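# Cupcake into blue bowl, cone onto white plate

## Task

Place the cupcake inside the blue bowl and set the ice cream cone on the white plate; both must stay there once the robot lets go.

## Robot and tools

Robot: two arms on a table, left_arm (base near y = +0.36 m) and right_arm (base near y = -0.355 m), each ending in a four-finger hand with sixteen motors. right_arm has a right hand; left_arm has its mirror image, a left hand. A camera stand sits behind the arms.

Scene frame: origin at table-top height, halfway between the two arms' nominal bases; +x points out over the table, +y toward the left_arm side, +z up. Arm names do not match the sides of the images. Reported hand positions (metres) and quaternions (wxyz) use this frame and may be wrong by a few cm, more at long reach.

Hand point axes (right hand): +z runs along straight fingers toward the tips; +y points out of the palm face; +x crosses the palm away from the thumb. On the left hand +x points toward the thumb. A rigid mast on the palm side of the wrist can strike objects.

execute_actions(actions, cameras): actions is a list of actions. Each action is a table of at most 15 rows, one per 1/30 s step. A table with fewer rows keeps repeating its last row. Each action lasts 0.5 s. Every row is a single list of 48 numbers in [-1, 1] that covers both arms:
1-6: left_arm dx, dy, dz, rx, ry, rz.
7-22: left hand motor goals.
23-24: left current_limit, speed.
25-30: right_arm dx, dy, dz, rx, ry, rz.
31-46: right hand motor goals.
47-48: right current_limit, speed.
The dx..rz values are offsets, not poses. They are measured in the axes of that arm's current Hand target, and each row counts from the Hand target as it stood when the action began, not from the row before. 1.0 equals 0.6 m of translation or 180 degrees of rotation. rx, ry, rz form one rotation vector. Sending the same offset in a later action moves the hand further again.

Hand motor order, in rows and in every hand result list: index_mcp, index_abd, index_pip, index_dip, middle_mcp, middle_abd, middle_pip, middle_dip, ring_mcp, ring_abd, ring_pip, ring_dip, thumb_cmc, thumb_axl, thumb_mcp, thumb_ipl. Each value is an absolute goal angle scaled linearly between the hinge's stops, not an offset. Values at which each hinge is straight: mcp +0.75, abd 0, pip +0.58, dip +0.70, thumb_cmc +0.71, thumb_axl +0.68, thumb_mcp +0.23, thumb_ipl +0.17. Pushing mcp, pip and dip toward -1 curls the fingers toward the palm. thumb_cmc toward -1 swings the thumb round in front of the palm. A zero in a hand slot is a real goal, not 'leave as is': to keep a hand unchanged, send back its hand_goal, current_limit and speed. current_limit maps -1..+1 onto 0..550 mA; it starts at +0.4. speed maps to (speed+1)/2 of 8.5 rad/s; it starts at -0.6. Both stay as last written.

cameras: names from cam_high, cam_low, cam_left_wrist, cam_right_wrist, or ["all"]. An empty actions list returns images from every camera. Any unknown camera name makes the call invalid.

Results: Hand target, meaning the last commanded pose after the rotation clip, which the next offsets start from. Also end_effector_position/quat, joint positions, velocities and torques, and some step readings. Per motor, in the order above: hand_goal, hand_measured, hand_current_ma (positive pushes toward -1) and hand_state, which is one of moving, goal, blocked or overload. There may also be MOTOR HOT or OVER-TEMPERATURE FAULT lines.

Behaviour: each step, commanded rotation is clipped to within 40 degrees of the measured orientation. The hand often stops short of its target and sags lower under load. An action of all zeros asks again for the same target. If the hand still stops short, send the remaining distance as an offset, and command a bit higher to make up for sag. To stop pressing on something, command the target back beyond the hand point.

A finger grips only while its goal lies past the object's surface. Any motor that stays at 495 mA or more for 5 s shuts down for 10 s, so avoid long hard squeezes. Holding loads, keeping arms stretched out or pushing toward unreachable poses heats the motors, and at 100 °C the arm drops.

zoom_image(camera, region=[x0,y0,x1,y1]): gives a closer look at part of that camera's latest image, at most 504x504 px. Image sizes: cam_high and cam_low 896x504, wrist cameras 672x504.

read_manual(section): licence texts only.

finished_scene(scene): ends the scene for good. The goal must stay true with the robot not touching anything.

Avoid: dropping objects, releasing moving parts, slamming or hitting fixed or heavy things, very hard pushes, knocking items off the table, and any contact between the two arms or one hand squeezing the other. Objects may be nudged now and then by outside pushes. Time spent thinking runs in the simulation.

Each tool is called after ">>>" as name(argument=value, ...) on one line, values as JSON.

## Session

>>> execute_actions(actions=[])

Scene clock: 0.00 s.
left_arm: end_effector_position=(+0.6218, +0.5521, +0.1430) hand_goal=(+0.754, +0.000, +0.576, +0.696, +0.754, +0.000, +0.576, +0.696, +0.754, +0.000, +0.576, +0.696, +0.714, +0.678, +0.226, +0.168) hand_measured=(+0.754, +0.000, +0.576, +0.696, +0.754, +0.000, +0.576, +0.696, +0.754, +0.000, +0.576, +0.696, +0.714, +0.678, +0.226, +0.168) hand_current_ma=(+0, +0, +0, +0, +0, +0, +0, +0, +0, +0, +0, +0, +0, +0, +0, +0) hand_state=(goal, goal, goal, goal, goal, goal, goal, goal, goal, goal, goal, goal, goal, goal, goal, goal) hand_current_limit=0.40 hand_speed=-0.60 end_effector_quat_wxyz=(+0.676, +0.006, +0.721, -0.152) | right_arm: end_effector_position=(+0.1409, +0.2091, +0.3718) hand_goal=(+0.754, +0.000, +0.576, +0.696, +0.754, +0.000, +0.576, +0.696, +0.754, +0.000, +0.576, +0.696, +0.714, +0.678, +0.226, +0.168) hand_measured=(+0.754, +0.000, +0.576, +0.696, +0.754, +0.000, +0.576, +0.696, +0.754, +0.000, +0.576, +0.696, +0.714, +0.678, +0.226, +0.168) hand_current_ma=(+0, +0, +0, +0, +0, +0, +0, +0, +0, +0, +0, +0, +0, +0, +0, +0) hand_state=(goal, goal, goal, goal, goal, goal, goal, goal, goal, goal, goal, goal, goal, goal, goal, goal) hand_current_limit=0.40 hand_speed=-0.60 end_effector_quat_wxyz=(+0.480, -0.187, +0.816, +0.263)
Joint positions: left_arm=[0.279 1.773 0.893 0.835 0.558 -1.76] | right_arm=[1.282 1.241 1.041 -0.284 0.532 -1.034]
Joint velocities: within noise
Joint torques (N m): no reading
Heat: left arm: hottest elbow 40 °C; right arm: hottest elbow 33 °C.
Hand target: left_arm +0.6279, +0.5541, +0.1483; +0.681, +0.008, +0.716, -0.151 | right_arm +0.1420, +0.2136, +0.3832; +0.483, -0.183, +0.812, +0.270

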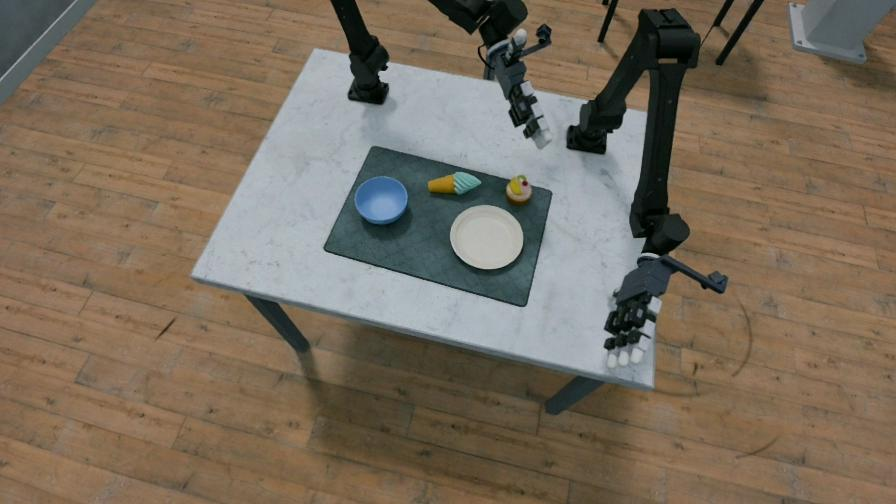

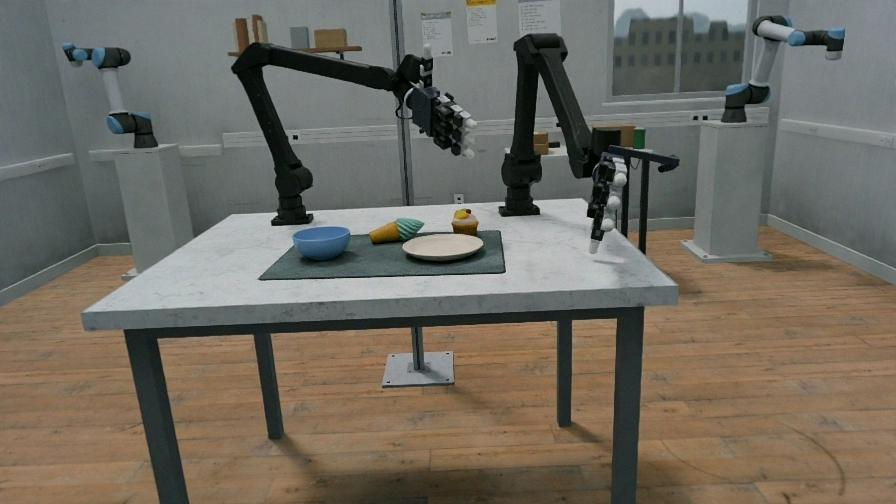

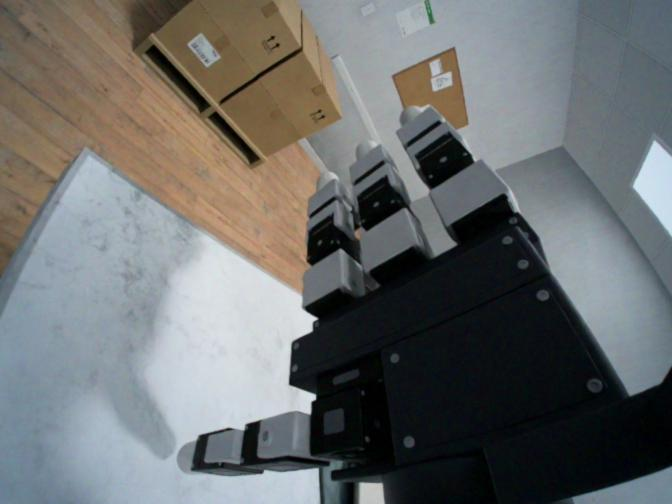

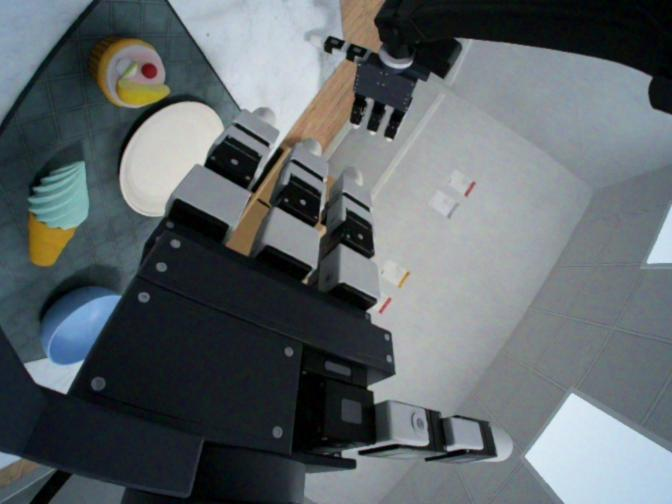

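>>> execute_actions(actions=[[[0,0,0,0,0,0,0.754,0,0.576,0.696,0.754,0,0.576,0.696,0.754,0,0.576,0.696,0.714,0.678,0.226,0.168,0.4,-0.6,0.0388,-0.0655,0.0612,0.0804,0.0373,-0.1093,-0.1,0,0.58,0.7,-0.1,0,0.58,0.7,0.95,0,0.95,0.95,-0.67,0.68,0.31,0.17,0.4,-0.6]],[[0,0,0,0,0,0,0.754,0,0.576,0.696,0.754,0,0.576,0.696,0.754,0,0.576,0.696,0.714,0.678,0.226,0.168,0.4,-0.6,0.0475,-0.0325,0.0789,0.0804,0.0373,-0.1093,-0.1,0,0.58,0.7,-0.1,0,0.58,0.7,0.95,0,0.95,0.95,-0.67,0.68,0.31,0.17,0.4,-0.6]],[[0,0,0,0,0,0,0.754,0,0.576,0.696,0.754,0,0.576,0.696,0.754,0,0.576,0.696,0.714,0.678,0.226,0.168,0.4,-0.6,0.0424,0.0045,0.0878,0.0804,0.0373,-0.1093,-0.1,0,0.58,0.7,-0.1,0,0.58,0.7,0.95,0,0.95,0.95,-0.67,0.68,0.31,0.17,0.4,-0.6]]], cameras=["cam_high"])

Scene clock: 210.83 s.
left_arm: end_effector_position=(+0.6218, +0.5521, +0.1430) hand_goal=(+0.754, +0.000, +0.576, +0.696, +0.754, +0.000, +0.576, +0.696, +0.754, +0.000, +0.576, +0.696, +0.714, +0.678, +0.226, +0.168) hand_measured=(+0.754, +0.002, +0.576, +0.696, +0.754, +0.002, +0.576, +0.696, +0.754, +0.002, +0.576, +0.696, +0.714, +0.678, +0.226, +0.168) hand_current_ma=(+0, +0, +0, +0, +0, +0, +0, +0, +0, +0, +0, +0, +0, +0, +0, +0) hand_state=(goal, goal, goal, goal, goal, goal, goal, goal, goal, goal, goal, goal, goal, goal, goal, goal) hand_current_limit=0.40 hand_speed=-0.60 end_effector_quat_wxyz=(+0.676, +0.006, +0.721, -0.152) | right_arm: end_effector_position=(+0.2489, +0.1749, +0.2386) hand_goal=(-0.100, +0.000, +0.580, +0.700, -0.100, +0.000, +0.580, +0.700, +0.950, +0.000, +0.950, +0.950, -0.670, +0.680, +0.310, +0.170) hand_measured=(-0.098, -0.002, +0.578, +0.698, -0.100, -0.002, +0.578, +0.698, +0.940, -0.002, +0.946, +0.948, -0.674, +0.678, +0.306, +0.168) hand_current_ma=(+1, -1, -2, -2, +1, +0, -2, -2, -13, -1, -4, -3, -4, -2, -7, -3) hand_state=(goal, goal, goal, goal, goal, goal, goal, goal, goal, goal, goal, goal, goal, goal, goal, goal) hand_current_limit=0.40 hand_speed=-0.60 end_effector_quat_wxyz=(+0.440, -0.409, +0.725, -0.335)
Joint positions: left_arm=[0.279 1.773 0.893 0.835 0.558 -1.76] | right_arm=[1.238 1.637 1.465 -1.028 1.142 -1.568]
Joint torques (N m): left_arm=[0.62 -15.09 7.57 2.91 0.04 0.02] | right_arm=[-1.32 -12.98 10.19 1.17 1.29 0.04]
Heat: left arm: hottest elbow 50 °C; right arm: hottest elbow 50 °C.
Hand target: left_arm +0.6279, +0.5541, +0.1483; +0.681, +0.008, +0.716, -0.151 | right_arm +0.2511, +0.1860, +0.2482; +0.442, -0.407, +0.726, -0.334
Off the commanded pose: left_arm 0.008 m, 1 deg | right_arm 0.015 m, 0 deg.
Step readings (end_effector_position of left_arm | right_arm):
0: (+0.6218, +0.5521, +0.1430) | (+0.1409, +0.2091, +0.3718)
1: (+0.6218, +0.5521, +0.1430) | (+0.1412, +0.2088, +0.3713)
2: (+0.6218, +0.5521, +0.1430) | (+0.1447, +0.2062, +0.3674)
4: (+0.6218, +0.5521, +0.1430) | (+0.1506, +0.1999, +0.3562)
8: (+0.6218, +0.5521, +0.1430) | (+0.1687, +0.1906, +0.3373)
15: (+0.6218, +0.5521, +0.1430) | (+0.1777, +0.1924, +0.3247)
16: (+0.6218, +0.5521, +0.1430) | (+0.1786, +0.1919, +0.3235)
17: (+0.6218, +0.5521, +0.1430) | (+0.1830, +0.1886, +0.3206)
19: (+0.6218, +0.5521, +0.1430) | (+0.1918, +0.1841, +0.3151)
23: (+0.6218, +0.5521, +0.1430) | (+0.2063, +0.1853, +0.3024)
30: (+0.6218, +0.5521, +0.1430) | (+0.2110, +0.1839, +0.2766)
31: (+0.6218, +0.5521, +0.1430) | (+0.2120, +0.1828, +0.2755)
32: (+0.6218, +0.5521, +0.1430) | (+0.2173, +0.1785, +0.2747)
34: (+0.6218, +0.5521, +0.1430) | (+0.2285, +0.1739, +0.2748)
38: (+0.6218, +0.5521, +0.1430) | (+0.2445, +0.1779, +0.2656)
45: (+0.6218, +0.5521, +0.1430) | (+0.2475, +0.1736, +0.2316)
Images, in order (width x height): cam_high 896x504.

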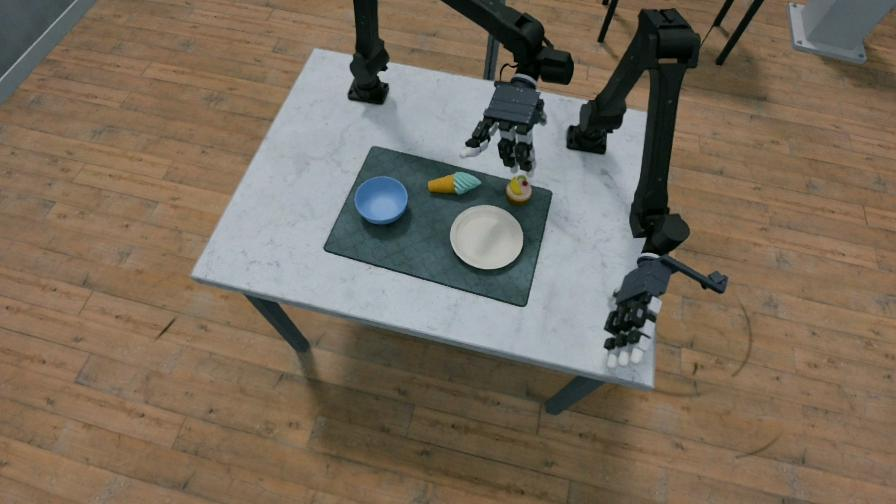

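>>> execute_actions(actions=[[[0,0,0,0,0,0,0.754,0,0.576,0.696,0.754,0,0.576,0.696,0.754,0,0.576,0.696,0.714,0.678,0.226,0.168,0.4,-0.6,0.0245,0.0385,0.0863,0.0804,0.0373,-0.1093,-0.15,0,0.58,0.7,-0.15,0,0.58,0.7,0.95,0,0.95,0.95,-0.67,0.68,0.31,0.17,0.4,-0.6]],[[-0.058,-0.0966,-0.073,0.0653,0.1139,0.0915,0.754,0,0.576,0.696,0.754,0,0.576,0.696,0.754,0,0.576,0.696,0.714,0.678,0.226,0.168,0.4,-0.6,0.012,0.06,0.016,0,0,0,-0.15,0,0.58,0.7,-0.15,0,0.58,0.7,0.95,0,0.95,0.95,-0.67,0.68,0.31,0.17,0.4,-0.6]]], cameras=["cam_high", "cam_low", "cam_right_wrist"])

Scene clock: 260.27 s.
left_arm: end_effector_position=(+0.5616, +0.5028, +0.1754) hand_goal=(+0.754, +0.000, +0.576, +0.696, +0.754, +0.000, +0.576, +0.696, +0.754, +0.000, +0.576, +0.696, +0.714, +0.678, +0.226, +0.168) hand_measured=(+0.752, +0.002, +0.576, +0.696, +0.752, +0.002, +0.576, +0.696, +0.752, +0.002, +0.576, +0.696, +0.712, +0.678, +0.226, +0.168) hand_current_ma=(+0, +0, +0, +0, +0, +0, +0, +0, +0, +0, +0, +0, +0, +0, +0, +0) hand_state=(goal, goal, goal, goal, goal, goal, goal, goal, goal, goal, goal, goal, goal, goal, goal, goal) hand_current_limit=0.40 hand_speed=-0.60 end_effector_quat_wxyz=(+0.554, +0.196, +0.797, -0.137) | right_arm: end_effector_position=(+0.2819, +0.1649, +0.1745) hand_goal=(-0.150, +0.000, +0.580, +0.700, -0.150, +0.000, +0.580, +0.700, +0.950, +0.000, +0.950, +0.950, -0.670, +0.680, +0.310, +0.170) hand_measured=(-0.152, -0.002, +0.578, +0.698, -0.152, -0.002, +0.578, +0.698, +0.938, -0.002, +0.946, +0.948, -0.672, +0.678, +0.306, +0.168) hand_current_ma=(-1, -1, -2, -2, -1, +0, -2, -2, -19, -1, -4, -3, -1, -2, -6, -3) hand_state=(goal, goal, goal, goal, goal, goal, goal, goal, goal, goal, goal, goal, goal, goal, goal, goal) hand_current_limit=0.40 hand_speed=-0.60 end_effector_quat_wxyz=(+0.388, -0.448, +0.622, -0.511)
Joint positions: left_arm=[0.284 1.471 0.853 0.119 0.754 -1.216] | right_arm=[1.236 1.873 1.581 -1.243 1.394 -1.583]
Joint torques (N m): left_arm=[1.2 -11.63 10.67 1.87 0.24 0.24] | right_arm=[-1.85 -14.33 8.05 0.53 1.55 0.07]
Heat: left arm: hottest elbow 50 °C; right arm: hottest elbow 54 °C.
Hand target: left_arm +0.5752, +0.5155, +0.1953; +0.554, +0.206, +0.798, -0.120 | right_arm +0.2886, +0.1695, +0.1660; +0.383, -0.446, +0.623, -0.516
Off the commanded pose: left_arm 0.027 m, 2 deg | right_arm 0.012 m, 1 deg.
Step readings (end_effector_position of left_arm | right_arm):
0: (+0.6218, +0.5521, +0.1430) | (+0.2489, +0.1749, +0.2386)
1: (+0.6218, +0.5521, +0.1430) | (+0.2501, +0.1741, +0.2394)
2: (+0.6218, +0.5521, +0.1430) | (+0.2547, +0.1703, +0.2411)
4: (+0.6218, +0.5521, +0.1430) | (+0.2663, +0.1657, +0.2456)
8: (+0.6218, +0.5521, +0.1430) | (+0.2788, +0.1713, +0.2313)
15: (+0.6218, +0.5521, +0.1430) | (+0.2795, +0.1647, +0.1842)
16: (+0.6220, +0.5509, +0.1428) | (+0.2794, +0.1638, +0.1819)
17: (+0.6218, +0.5454, +0.1425) | (+0.2795, +0.1636, +0.1810)
19: (+0.6123, +0.5294, +0.1410) | (+0.2802, +0.1642, +0.1813)
23: (+0.5857, +0.5072, +0.1579) | (+0.2817, +0.1654, +0.1820)
30: (+0.5648, +0.5017, +0.1849) | (+0.2818, +0.1648, +0.1771)
Images, in order (width x height): cam_high 896x504, cam_low 896x504, cam_right_wrist 672x504.

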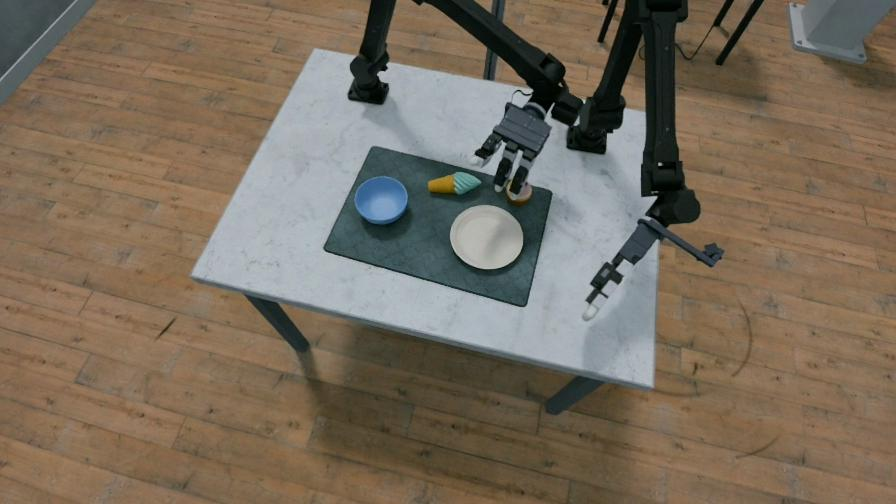

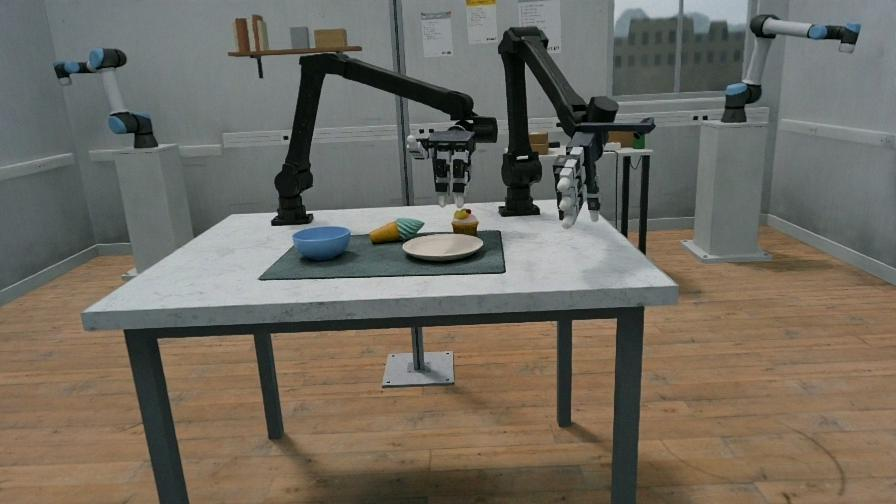

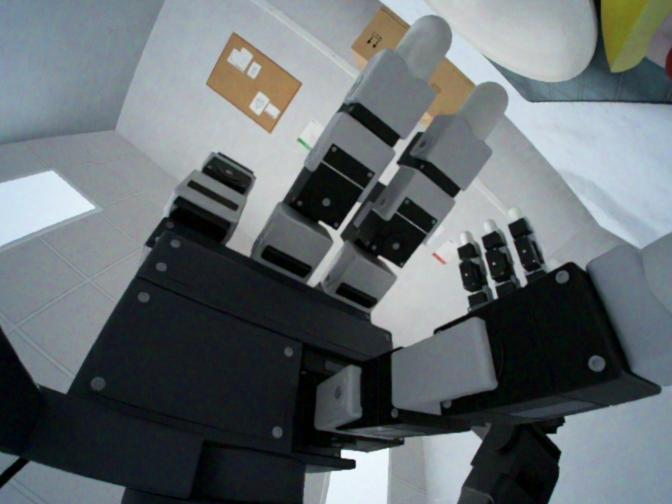

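>>> zoom_image(camera="cam_low", region=[400, 130, 540, 270])

>>> zoom_image(camera="cam_high", region=[440, 80, 600, 240])

Scaled by 3.600 from the camera's 896x504 image, which has a finer 1280x720 frame.

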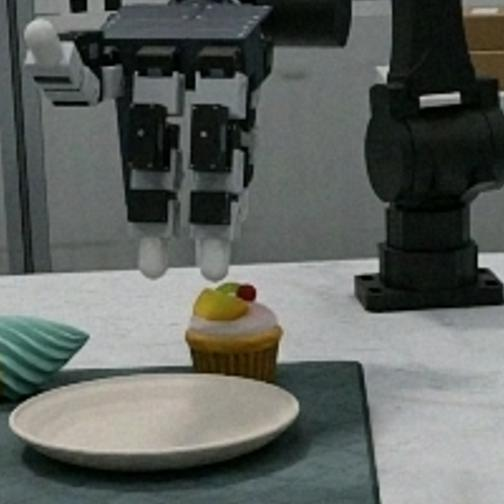

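Scaled by 3.150 from the camera's 896x504 image, which has a finer 1280x720 frame.

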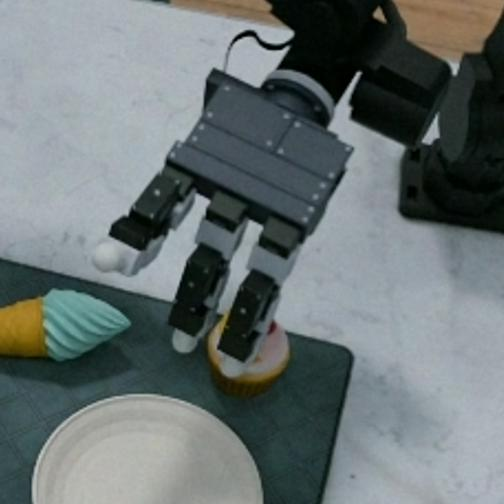

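>>> execute_actions(actions=[[[-0.0592,-0.0948,-0.0743,0.0653,0.1139,0.0915,0.754,0,0.576,0.696,0.754,0,0.576,0.696,0.754,0,0.576,0.696,0.714,0.678,0.226,0.168,0.4,-0.6,-0.0183,0.0395,-0.0322,0,0,0,-0.15,0,0.58,0.7,-0.15,0,0.58,0.7,0.95,0,0.95,0.95,-0.67,0.68,0.31,0.17,0.4,-0.6]],[[-0.0593,-0.0931,-0.0763,0.0653,0.1139,0.0915,0.754,0,0.576,0.696,0.754,0,0.576,0.696,0.754,0,0.576,0.696,0.714,0.678,0.226,0.168,0.4,-0.6,0,0.0624,0.011,0,0,0,-0.15,0,0.58,0.7,-0.15,0,0.58,0.7,0.95,0,0.95,0.95,-0.67,0.68,0.31,0.17,0.4,-0.6]]], cameras=["cam_high", "cam_low", "cam_right_wrist"])

>>> zoom_image(camera="cam_low", region=[400, 130, 540, 270])

>>> zoom_image(camera="cam_high", region=[440, 80, 600, 240])

Scene clock: 323.37 s.
left_arm: end_effector_position=(+0.4582, +0.4390, +0.2761) hand_goal=(+0.754, +0.000, +0.576, +0.696, +0.754, +0.000, +0.576, +0.696, +0.754, +0.000, +0.576, +0.696, +0.714, +0.678, +0.226, +0.168) hand_measured=(+0.754, +0.002, +0.576, +0.696, +0.754, +0.002, +0.576, +0.696, +0.754, +0.002, +0.576, +0.696, +0.714, +0.678, +0.224, +0.168) hand_current_ma=(+0, +0, +0, +0, +0, +0, +0, +0, +0, +0, +0, +0, +0, +0, +0, +0) hand_state=(goal, goal, goal, goal, goal, goal, goal, goal, goal, goal, goal, goal, goal, goal, goal, goal) hand_current_limit=0.40 hand_speed=-0.60 end_effector_quat_wxyz=(+0.205, +0.539, +0.816, -0.042) | right_arm: end_effector_position=(+0.2716, +0.1764, +0.1129) hand_goal=(-0.150, +0.000, +0.580, +0.700, -0.150, +0.000, +0.580, +0.700, +0.950, +0.000, +0.950, +0.950, -0.670, +0.680, +0.310, +0.170) hand_measured=(-0.152, -0.002, +0.578, +0.698, -0.152, -0.002, +0.578, +0.698, +0.938, -0.002, +0.946, +0.948, -0.672, +0.678, +0.306, +0.168) hand_current_ma=(-1, -1, -2, -2, -1, +0, -2, -2, -19, -1, -4, -3, -1, -2, -6, -3) hand_state=(goal, goal, goal, goal, goal, goal, goal, goal, goal, goal, goal, goal, goal, goal, goal, goal) hand_current_limit=0.40 hand_speed=-0.60 end_effector_quat_wxyz=(+0.380, -0.447, +0.622, -0.519)
Joint positions: left_arm=[0.157 1.251 1.226 -1.306 0.351 -0.239] | right_arm=[1.26 2.004 1.61 -1.38 1.394 -1.354]
Joint torques (N m): left_arm=[-0.09 -7.06 10.91 0.66 0.21 0.18] | right_arm=[-0.44 -16.44 8.02 0.38 1.31 0.08]
Heat: left arm: hottest elbow 56 °C; right arm: hottest elbow 46 °C.
Hand target: left_arm +0.4697, +0.4384, +0.2895; +0.204, +0.550, +0.809, -0.039 | right_arm +0.2702, +0.1881, +0.1081; +0.383, -0.446, +0.623, -0.516
Off the commanded pose: left_arm 0.018 m, 2 deg | right_arm 0.013 m, 1 deg.
Step readings (end_effector_position of left_arm | right_arm):
0: (+0.5616, +0.5028, +0.1755) | (+0.2819, +0.1649, +0.1745)
1: (+0.5612, +0.5026, +0.1749) | (+0.2819, +0.1648, +0.1743)
2: (+0.5590, +0.5020, +0.1737) | (+0.2817, +0.1643, +0.1734)
4: (+0.5461, +0.4977, +0.1717) | (+0.2792, +0.1641, +0.1704)
8: (+0.5172, +0.4882, +0.1911) | (+0.2756, +0.1656, +0.1576)
15: (+0.5056, +0.4800, +0.2278) | (+0.2695, +0.1688, +0.1406)
16: (+0.5052, +0.4802, +0.2303) | (+0.2696, +0.1690, +0.1403)
17: (+0.5027, +0.4814, +0.2314) | (+0.2699, +0.1697, +0.1400)
19: (+0.4892, +0.4802, +0.2300) | (+0.2697, +0.1714, +0.1388)
23: (+0.4592, +0.4572, +0.2363) | (+0.2705, +0.1735, +0.1302)
30: (+0.4545, +0.4420, +0.2804) | (+0.2713, +0.1754, +0.1137)
Images, in order (width x height): cam_high 896x504, cam_low 896x504, cam_right_wrist 672x504.

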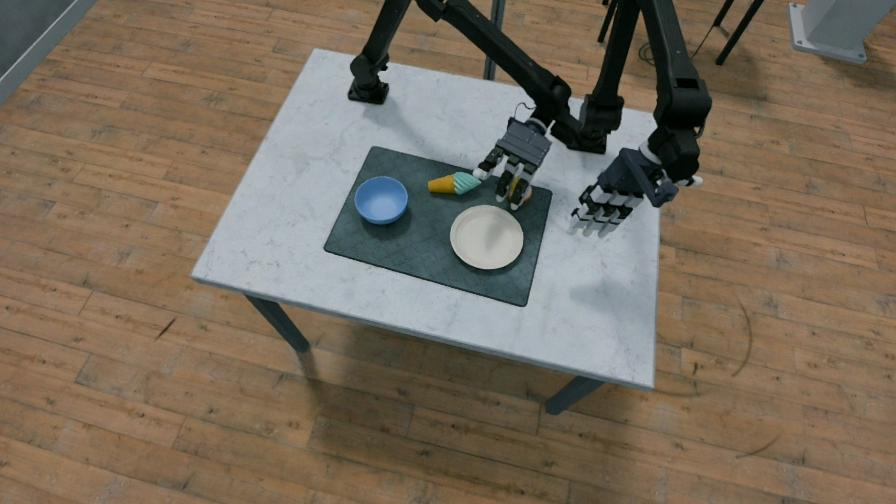

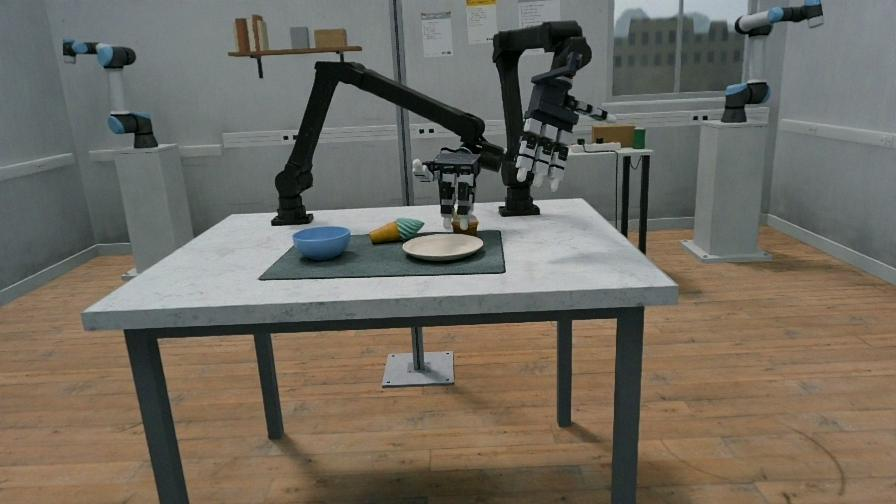

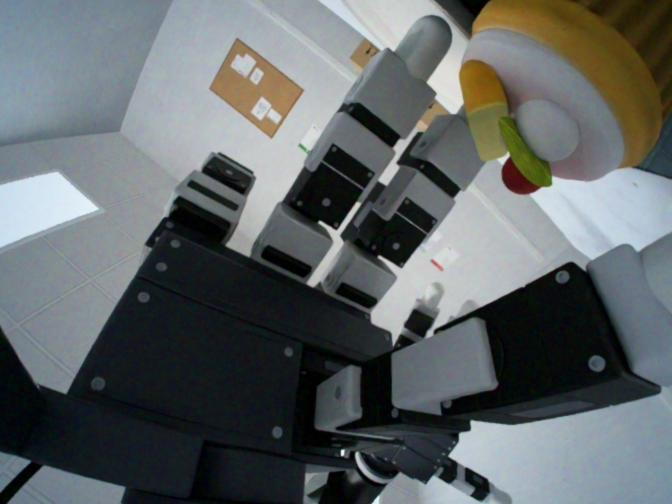

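Scaled by 3.600 from the camera's 896x504 image, which has a finer 1280x720 frame.

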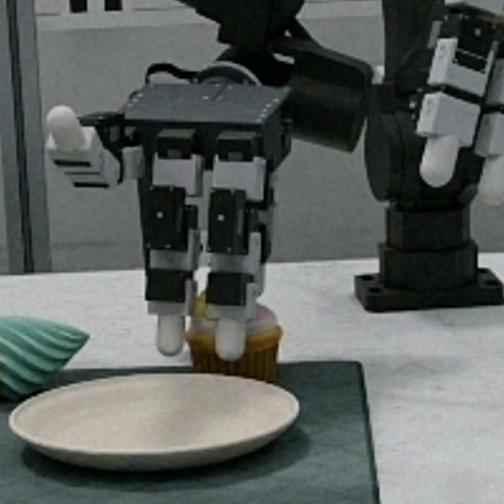

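Scaled by 3.150 from the camera's 896x504 image, which has a finer 1280x720 frame.

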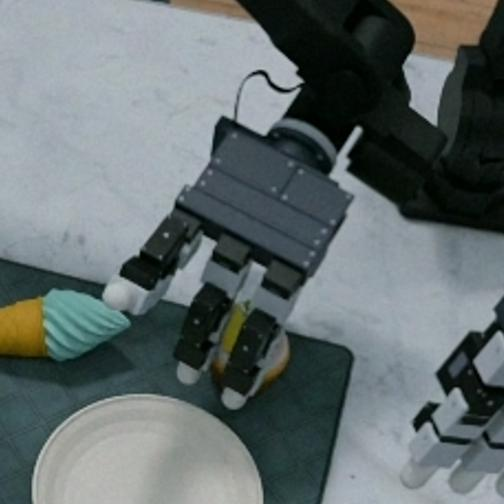

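>>> execute_actions(actions=[[[-0.0593,-0.092,-0.078,0.0653,0.1139,0.0915,0.754,0,0.576,0.696,0.754,0,0.576,0.696,0.754,0,0.576,0.696,0.714,0.678,0.226,0.168,0.4,-0.6,-0.0215,0.0008,-0.005,0,0,0,-0.15,0,0.58,0.7,-0.15,0,0.58,0.7,0.95,0,0.95,0.95,-0.67,0.68,0.31,0.17,0.4,-0.6]]], cameras=["cam_high", "cam_low", "cam_right_wrist"])

>>> zoom_image(camera="cam_low", region=[400, 130, 540, 270])

>>> zoom_image(camera="cam_high", region=[440, 80, 600, 240])

Scene clock: 353.93 s.
left_arm: end_effector_position=(+0.4109, +0.4039, +0.3182) hand_goal=(+0.754, +0.000, +0.576, +0.696, +0.754, +0.000, +0.576, +0.696, +0.754, +0.000, +0.576, +0.696, +0.714, +0.678, +0.226, +0.168) hand_measured=(+0.754, +0.002, +0.576, +0.696, +0.754, +0.002, +0.576, +0.696, +0.754, +0.002, +0.576, +0.696, +0.714, +0.678, +0.222, +0.168) hand_current_ma=(+0, +0, +0, +0, +0, +0, +0, +0, +0, +0, +0, +0, +0, +0, -1, +0) hand_state=(goal, goal, goal, goal, goal, goal, goal, goal, goal, goal, goal, goal, goal, goal, goal, goal) hand_current_limit=0.40 hand_speed=-0.60 end_effector_quat_wxyz=(+0.013, +0.666, +0.746, +0.015) | right_arm: end_effector_position=(+0.2726, +0.1872, +0.1148) hand_goal=(-0.150, +0.000, +0.580, +0.700, -0.150, +0.000, +0.580, +0.700, +0.950, +0.000, +0.950, +0.950, -0.670, +0.680, +0.310, +0.170) hand_measured=(-0.152, -0.002, +0.578, +0.698, -0.152, -0.002, +0.578, +0.698, +0.938, -0.002, +0.946, +0.948, -0.672, +0.678, +0.306, +0.168) hand_current_ma=(-1, -1, -2, -2, -1, +0, -2, -2, -19, -1, -4, -3, -1, -2, -6, -3) hand_state=(goal, goal, goal, goal, goal, goal, goal, goal, goal, goal, goal, goal, goal, goal, goal, goal) hand_current_limit=0.40 hand_speed=-0.60 end_effector_quat_wxyz=(+0.381, -0.447, +0.622, -0.518)
Joint positions: left_arm=[-0.015 1.234 1.37 -1.668 -0.003 -0.078] | right_arm=[1.264 2.028 1.653 -1.403 1.394 -1.349]
Joint torques (N m): left_arm=[-0.09 -7.82 10.41 0.06 -0.23 0.13] | right_arm=[-0.21 -15.56 8.59 0.31 1.33 0.05]
Heat: left arm: hottest elbow 54 °C; right arm: hottest elbow 46 °C.
Hand target: left_arm +0.4174, +0.3990, +0.3367; +0.004, +0.676, +0.737, +0.006 | right_arm +0.2712, +0.2013, +0.1085; +0.383, -0.446, +0.623, -0.516
Off the commanded pose: left_arm 0.020 m, 2 deg | right_arm 0.016 m, 0 deg.
joint sent to its limit (left arm) — joint 4 (wrist pitch), lower limit. The joint targets are off in orientation, not in position.
Step readings (end_effector_position of left_arm | right_arm):
0: (+0.4583, +0.4390, +0.2761) | (+0.2716, +0.1764, +0.1129)
1: (+0.4577, +0.4399, +0.2760) | (+0.2716, +0.1764, +0.1129)
2: (+0.4528, +0.4432, +0.2758) | (+0.2715, +0.1768, +0.1133)
4: (+0.4373, +0.4460, +0.2768) | (+0.2717, +0.1792, +0.1138)
8: (+0.4165, +0.4221, +0.2952) | (+0.2726, +0.1865, +0.1158)
15: (+0.4124, +0.4038, +0.3187) | (+0.2726, +0.1873, +0.1154)
Images, in order (width x height): cam_high 896x504, cam_low 896x504, cam_right_wrist 672x504.

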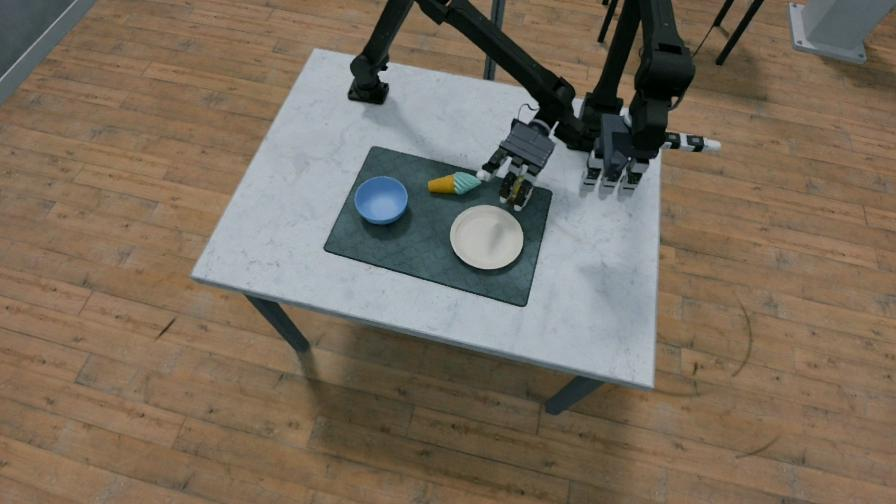

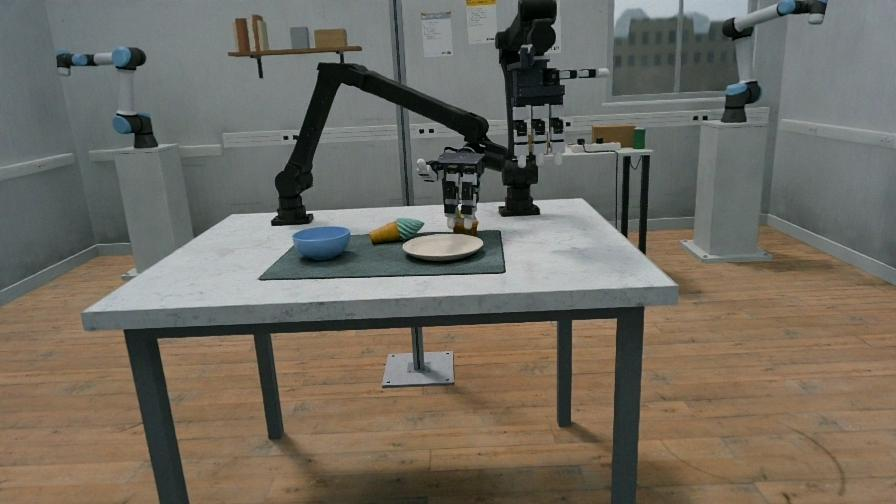

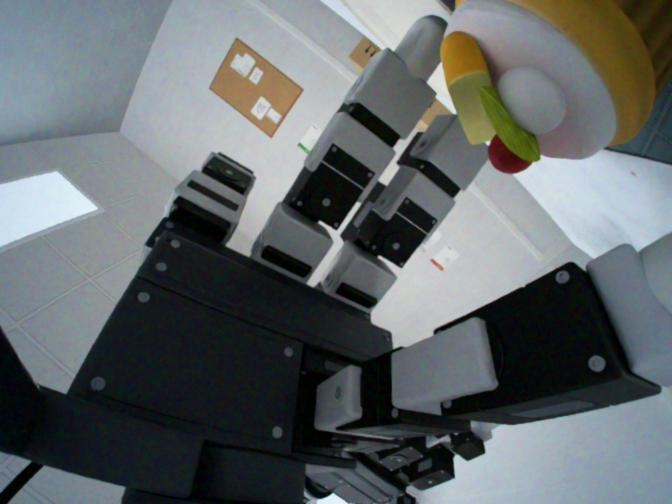

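Scaled by 3.600 from the camera's 896x504 image, which has a finer 1280x720 frame.

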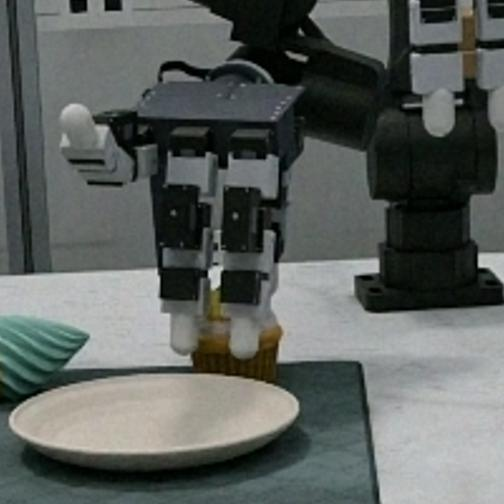

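Scaled by 3.150 from the camera's 896x504 image, which has a finer 1280x720 frame.

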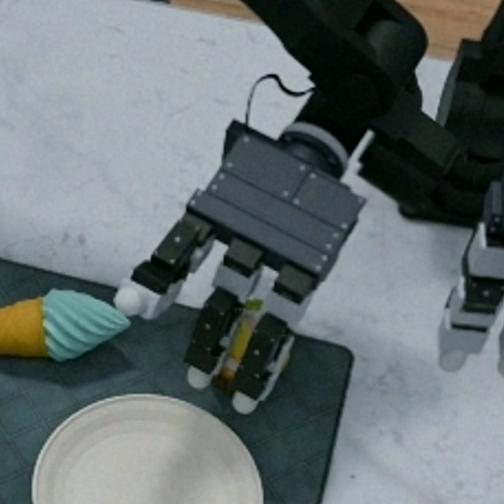

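>>> execute_actions(actions=[[[0,0,0,0,0,0,0.754,0,0.576,0.696,0.754,0,0.576,0.696,0.754,0,0.576,0.696,0.714,0.678,0.226,0.168,0.4,-0.6,0,0.0287,0.0051,0,0,0,-0.15,0,0.58,0.7,-0.15,0,0.58,0.7,0.95,0,0.95,0.95,-0.67,0.68,0.31,0.17,0.4,-0.6]]], cameras=["cam_high", "cam_low", "cam_right_wrist"])

>>> zoom_image(camera="cam_low", region=[400, 130, 540, 270])

>>> zoom_image(camera="cam_high", region=[440, 80, 600, 240])

Scene clock: 391.73 s.
left_arm: end_effector_position=(+0.4109, +0.4038, +0.3182) hand_goal=(+0.754, +0.000, +0.576, +0.696, +0.754, +0.000, +0.576, +0.696, +0.754, +0.000, +0.576, +0.696, +0.714, +0.678, +0.226, +0.168) hand_measured=(+0.754, +0.002, +0.576, +0.696, +0.754, +0.002, +0.576, +0.696, +0.754, +0.002, +0.576, +0.696, +0.714, +0.678, +0.222, +0.168) hand_current_ma=(+0, +0, +0, +0, +0, +0, +0, +0, +0, +0, +0, +0, +0, +0, -1, +0) hand_state=(goal, goal, goal, goal, goal, goal, goal, goal, goal, goal, goal, goal, goal, goal, goal, goal) hand_current_limit=0.40 hand_speed=-0.60 end_effector_quat_wxyz=(+0.013, +0.667, +0.745, +0.015) | right_arm: end_effector_position=(+0.2728, +0.1883, +0.0981) hand_goal=(-0.150, +0.000, +0.580, +0.700, -0.150, +0.000, +0.580, +0.700, +0.950, +0.000, +0.950, +0.950, -0.670, +0.680, +0.310, +0.170) hand_measured=(-0.152, -0.002, +0.578, +0.698, -0.152, -0.002, +0.578, +0.698, +0.938, -0.002, +0.946, +0.948, -0.672, +0.678, +0.306, +0.168) hand_current_ma=(-1, -1, -2, -2, -1, +0, -2, -2, -19, -1, -4, -3, -1, -2, -6, -3) hand_state=(goal, goal, goal, goal, goal, goal, goal, goal, goal, goal, goal, goal, goal, goal, goal, goal) hand_current_limit=0.40 hand_speed=-0.60 end_effector_quat_wxyz=(+0.378, -0.448, +0.620, -0.521)
Joint positions: left_arm=[-0.015 1.234 1.37 -1.668 -0.003 -0.076] | right_arm=[1.264 2.057 1.653 -1.403 1.394 -1.328]
Joint torques (N m): left_arm=[-0.38 -7.82 10.43 0.12 -0.23 0.15] | right_arm=[-0.97 -16.26 7.87 0.62 1.26 0.04]
Heat: left arm: hottest elbow 59 °C; right arm: hottest elbow 46 °C.
Hand target: left_arm +0.4174, +0.3990, +0.3367; +0.005, +0.676, +0.737, +0.006 | right_arm +0.2713, +0.2016, +0.0910; +0.383, -0.446, +0.623, -0.516
Off the commanded pose: left_arm 0.020 m, 2 deg | right_arm 0.015 m, 1 deg.
joint sent to its limit (left arm) — joint 4 (wrist pitch), lower limit. The joint targets are off in orientation, not in position.
Step readings (end_effector_position of left_arm | right_arm):
0: (+0.4109, +0.4039, +0.3182) | (+0.2726, +0.1873, +0.1148)
1: (+0.4109, +0.4039, +0.3182) | (+0.2726, +0.1873, +0.1149)
2: (+0.4109, +0.4038, +0.3182) | (+0.2727, +0.1874, +0.1142)
4: (+0.4109, +0.4038, +0.3182) | (+0.2728, +0.1877, +0.1128)
8: (+0.4109, +0.4038, +0.3182) | (+0.2727, +0.1882, +0.1060)
15: (+0.4109, +0.4038, +0.3182) | (+0.2728, +0.1882, +0.0980)
Images, in order (width x height): cam_high 896x504, cam_low 896x504, cam_right_wrist 672x504.

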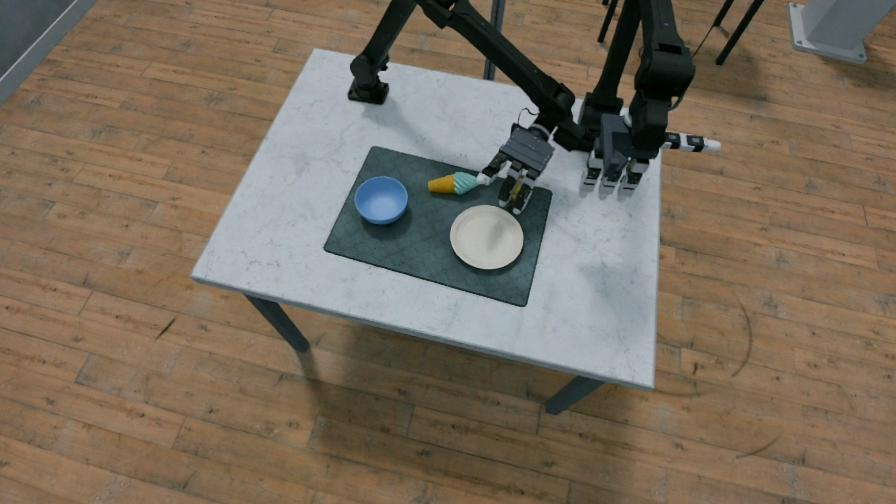

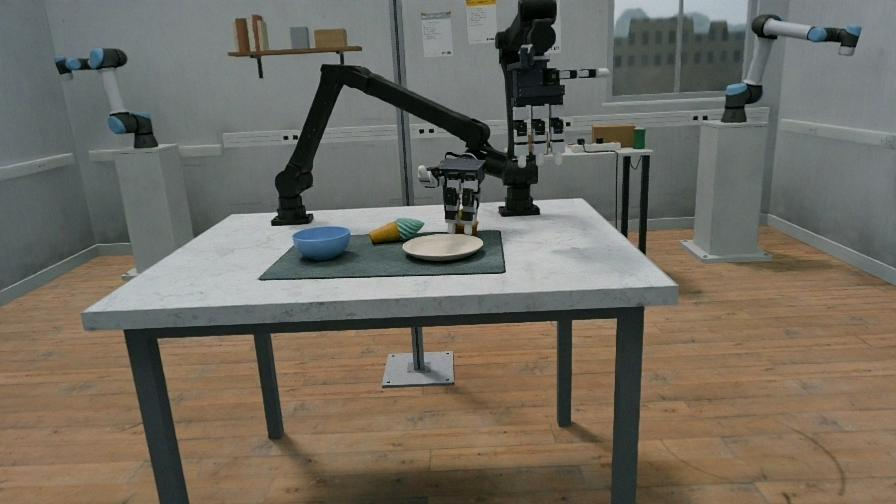

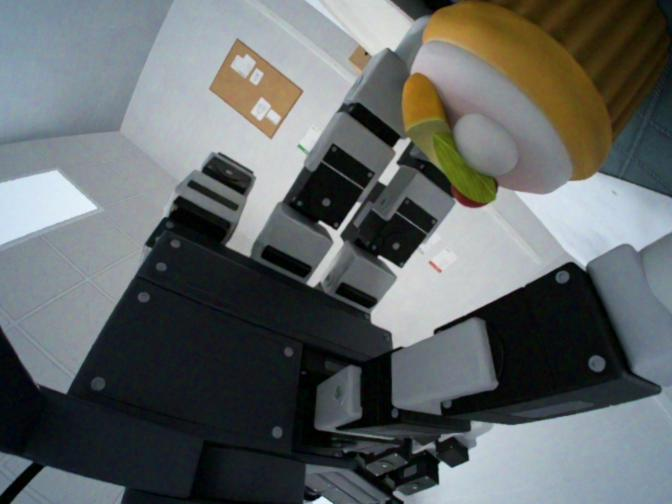

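Scaled by 3.600 from the camera's 896x504 image, which has a finer 1280x720 frame.

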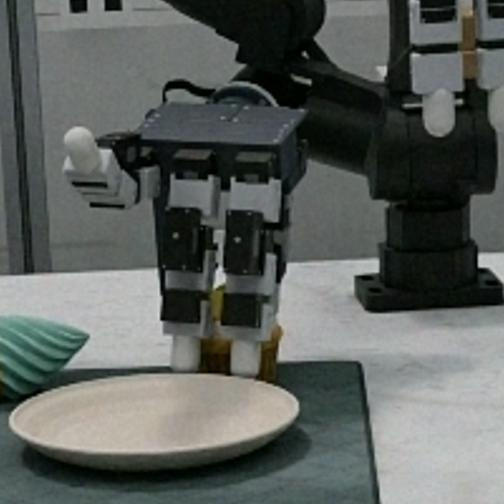

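Scaled by 3.150 from the camera's 896x504 image, which has a finer 1280x720 frame.

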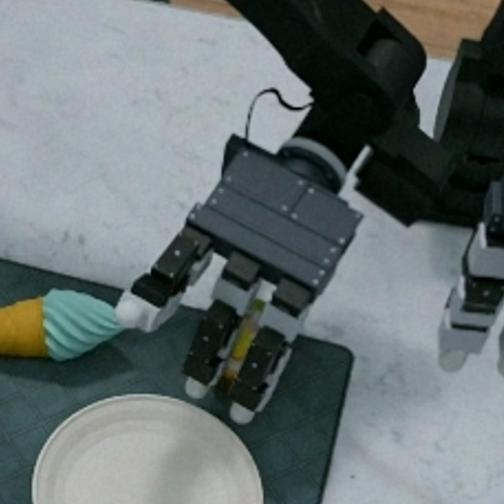

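>>> execute_actions(actions=[[[0,0,0,0,0,0,0.754,0,0.576,0.696,0.754,0,0.576,0.696,0.754,0,0.576,0.696,0.714,0.678,0.226,0.168,0.4,-0.6,0,0,0,0,0,0,-0.27,0,0.55,0.68,-0.27,0,0.55,0.68,0.95,0,0.95,0.95,-0.67,0.68,0.16,0.13,0.4,-0.8]],[[0,0,0,0,0,0,0.754,0,0.576,0.696,0.754,0,0.576,0.696,0.754,0,0.576,0.696,0.714,0.678,0.226,0.168,0.4,-0.6,0,0,0,0,0,0,-0.36,0,0.52,0.66,-0.36,0,0.52,0.66,0.95,0,0.95,0.95,-0.67,0.68,0.08,0.12,0.4,-0.83]],[[0,0,0,0,0,0,0.754,0,0.576,0.696,0.754,0,0.576,0.696,0.754,0,0.576,0.696,0.714,0.678,0.226,0.168,0.4,-0.6,0,0,0,0,0,0,-0.46,0,0.5,0.65,-0.46,0,0.5,0.65,0.95,0,0.95,0.95,-0.67,0.68,-0.02,0.11,0.4,-0.83]]], cameras=["cam_high", "cam_low", "cam_right_wrist"])

>>> zoom_image(camera="cam_low", region=[400, 130, 540, 270])

Scene clock: 434.20 s.
left_arm: end_effector_position=(+0.4109, +0.4038, +0.3182) hand_goal=(+0.754, +0.000, +0.576, +0.696, +0.754, +0.000, +0.576, +0.696, +0.754, +0.000, +0.576, +0.696, +0.714, +0.678, +0.226, +0.168) hand_measured=(+0.754, +0.002, +0.576, +0.696, +0.754, +0.002, +0.576, +0.696, +0.754, +0.002, +0.576, +0.696, +0.714, +0.678, +0.222, +0.168) hand_current_ma=(+0, +0, +0, +0, +0, +0, +0, +0, +0, +0, +0, +0, +0, +0, -1, +0) hand_state=(goal, goal, goal, goal, goal, goal, goal, goal, goal, goal, goal, goal, goal, goal, goal, goal) hand_current_limit=0.40 hand_speed=-0.60 end_effector_quat_wxyz=(+0.013, +0.667, +0.745, +0.015) | right_arm: end_effector_position=(+0.2728, +0.1884, +0.0980) hand_goal=(-0.460, +0.000, +0.500, +0.650, -0.460, +0.000, +0.500, +0.650, +0.950, +0.000, +0.950, +0.950, -0.670, +0.680, -0.020, +0.110) hand_measured=(-0.304, -0.002, +0.538, +0.666, -0.298, -0.002, +0.544, +0.670, +0.938, -0.002, +0.946, +0.948, -0.666, +0.678, +0.154, +0.146) hand_current_ma=(+385, -1, +82, +27, +385, -1, +104, +36, -19, -1, -4, -3, +5, -1, +385, +121) hand_state=(blocked, goal, blocked, goal, blocked, goal, blocked, blocked, goal, goal, goal, goal, goal, goal, blocked, blocked) hand_current_limit=0.40 hand_speed=-0.83 end_effector_quat_wxyz=(+0.378, -0.448, +0.621, -0.521)
Joint positions: left_arm=[-0.015 1.234 1.37 -1.668 -0.003 -0.076] | right_arm=[1.264 2.057 1.653 -1.403 1.393 -1.328]
Joint torques (N m): left_arm=[-0.56 -7.94 10.54 0.14 -0.24 0.14] | right_arm=[-0.15 -16.09 7.95 0.59 1.27 0.04]
Heat: left arm: hottest elbow 60 °C; right arm: hottest elbow 46 °C.
Hand target: left_arm +0.4174, +0.3990, +0.3367; +0.005, +0.676, +0.737, +0.006 | right_arm +0.2713, +0.2016, +0.0909; +0.383, -0.446, +0.623, -0.516
Off the commanded pose: left_arm 0.020 m, 2 deg | right_arm 0.015 m, 1 deg.
joint sent to its limit (left arm) — joint 4 (wrist pitch), lower limit. The joint targets are off in orientation, not in position.
Step readings (end_effector_position of left_arm | right_arm):
0: (+0.4109, +0.4038, +0.3182) | (+0.2728, +0.1884, +0.0981)
1: (+0.4109, +0.4038, +0.3182) | (+0.2728, +0.1884, +0.0981)
2: (+0.4109, +0.4038, +0.3182) | (+0.2728, +0.1884, +0.0981)
4: (+0.4109, +0.4038, +0.3182) | (+0.2728, +0.1884, +0.0981)
8: (+0.4109, +0.4038, +0.3182) | (+0.2728, +0.1884, +0.0981)
15: (+0.4109, +0.4038, +0.3182) | (+0.2728, +0.1884, +0.0981)
16: (+0.4109, +0.4038, +0.3182) | (+0.2728, +0.1884, +0.0981)
17: (+0.4109, +0.4038, +0.3182) | (+0.2728, +0.1884, +0.0980)
19: (+0.4109, +0.4038, +0.3182) | (+0.2728, +0.1884, +0.0980)
23: (+0.4109, +0.4038, +0.3182) | (+0.2728, +0.1884, +0.0980)
30: (+0.4109, +0.4038, +0.3182) | (+0.2728, +0.1884, +0.0980)
31: (+0.4109, +0.4038, +0.3182) | (+0.2728, +0.1884, +0.0980)
32: (+0.4109, +0.4038, +0.3182) | (+0.2728, +0.1884, +0.0980)
34: (+0.4109, +0.4038, +0.3182) | (+0.2728, +0.1884, +0.0980)
38: (+0.4109, +0.4038, +0.3182) | (+0.2728, +0.1884, +0.0980)
45: (+0.4109, +0.4038, +0.3182) | (+0.2728, +0.1884, +0.0980)
Images, in order (width x height): cam_high 896x504, cam_low 896x504, cam_right_wrist 672x504.

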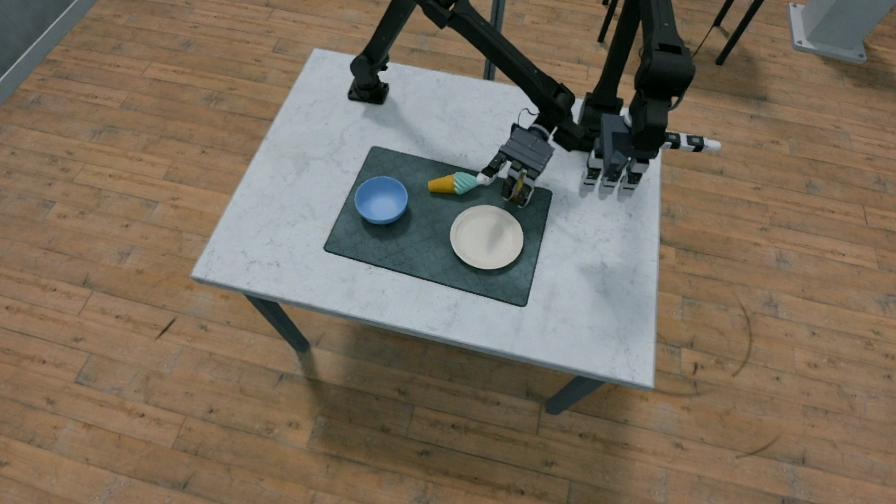

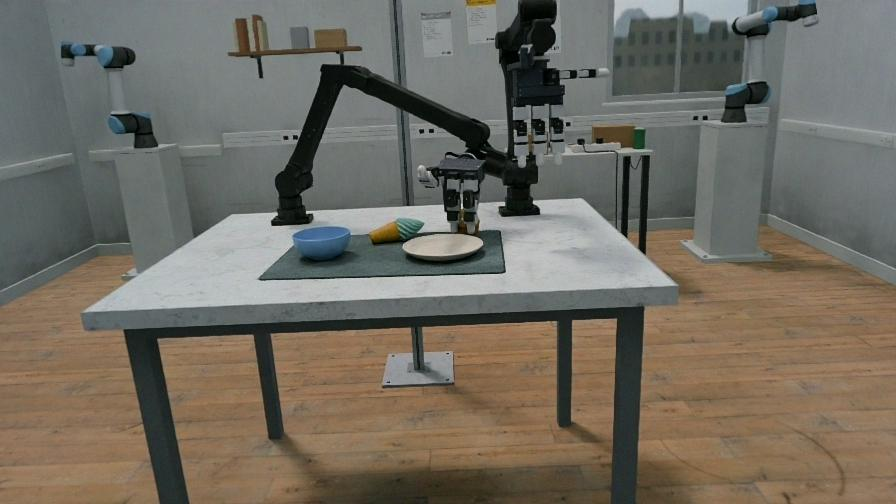

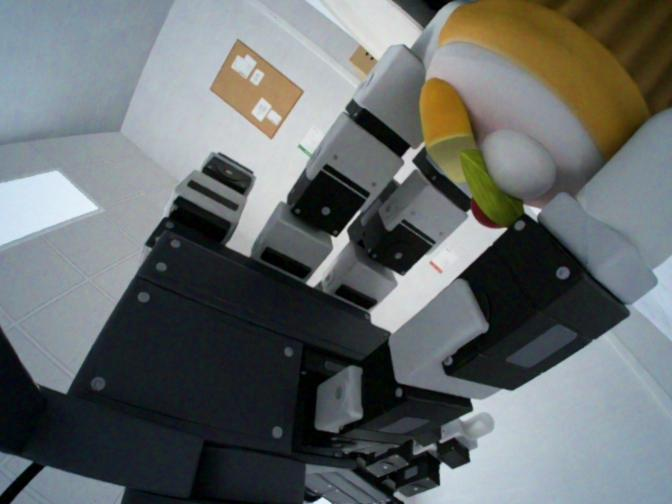

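Scaled by 3.600 from the camera's 896x504 image, which has a finer 1280x720 frame.

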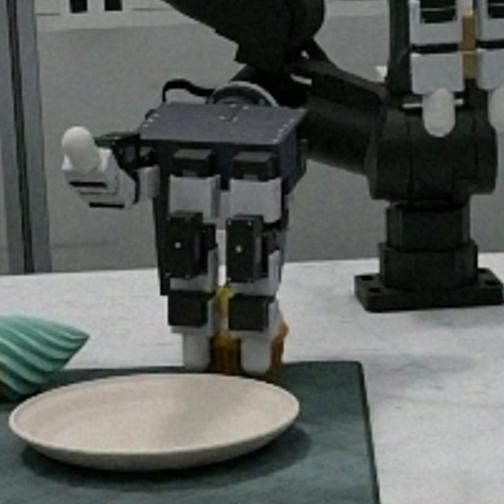

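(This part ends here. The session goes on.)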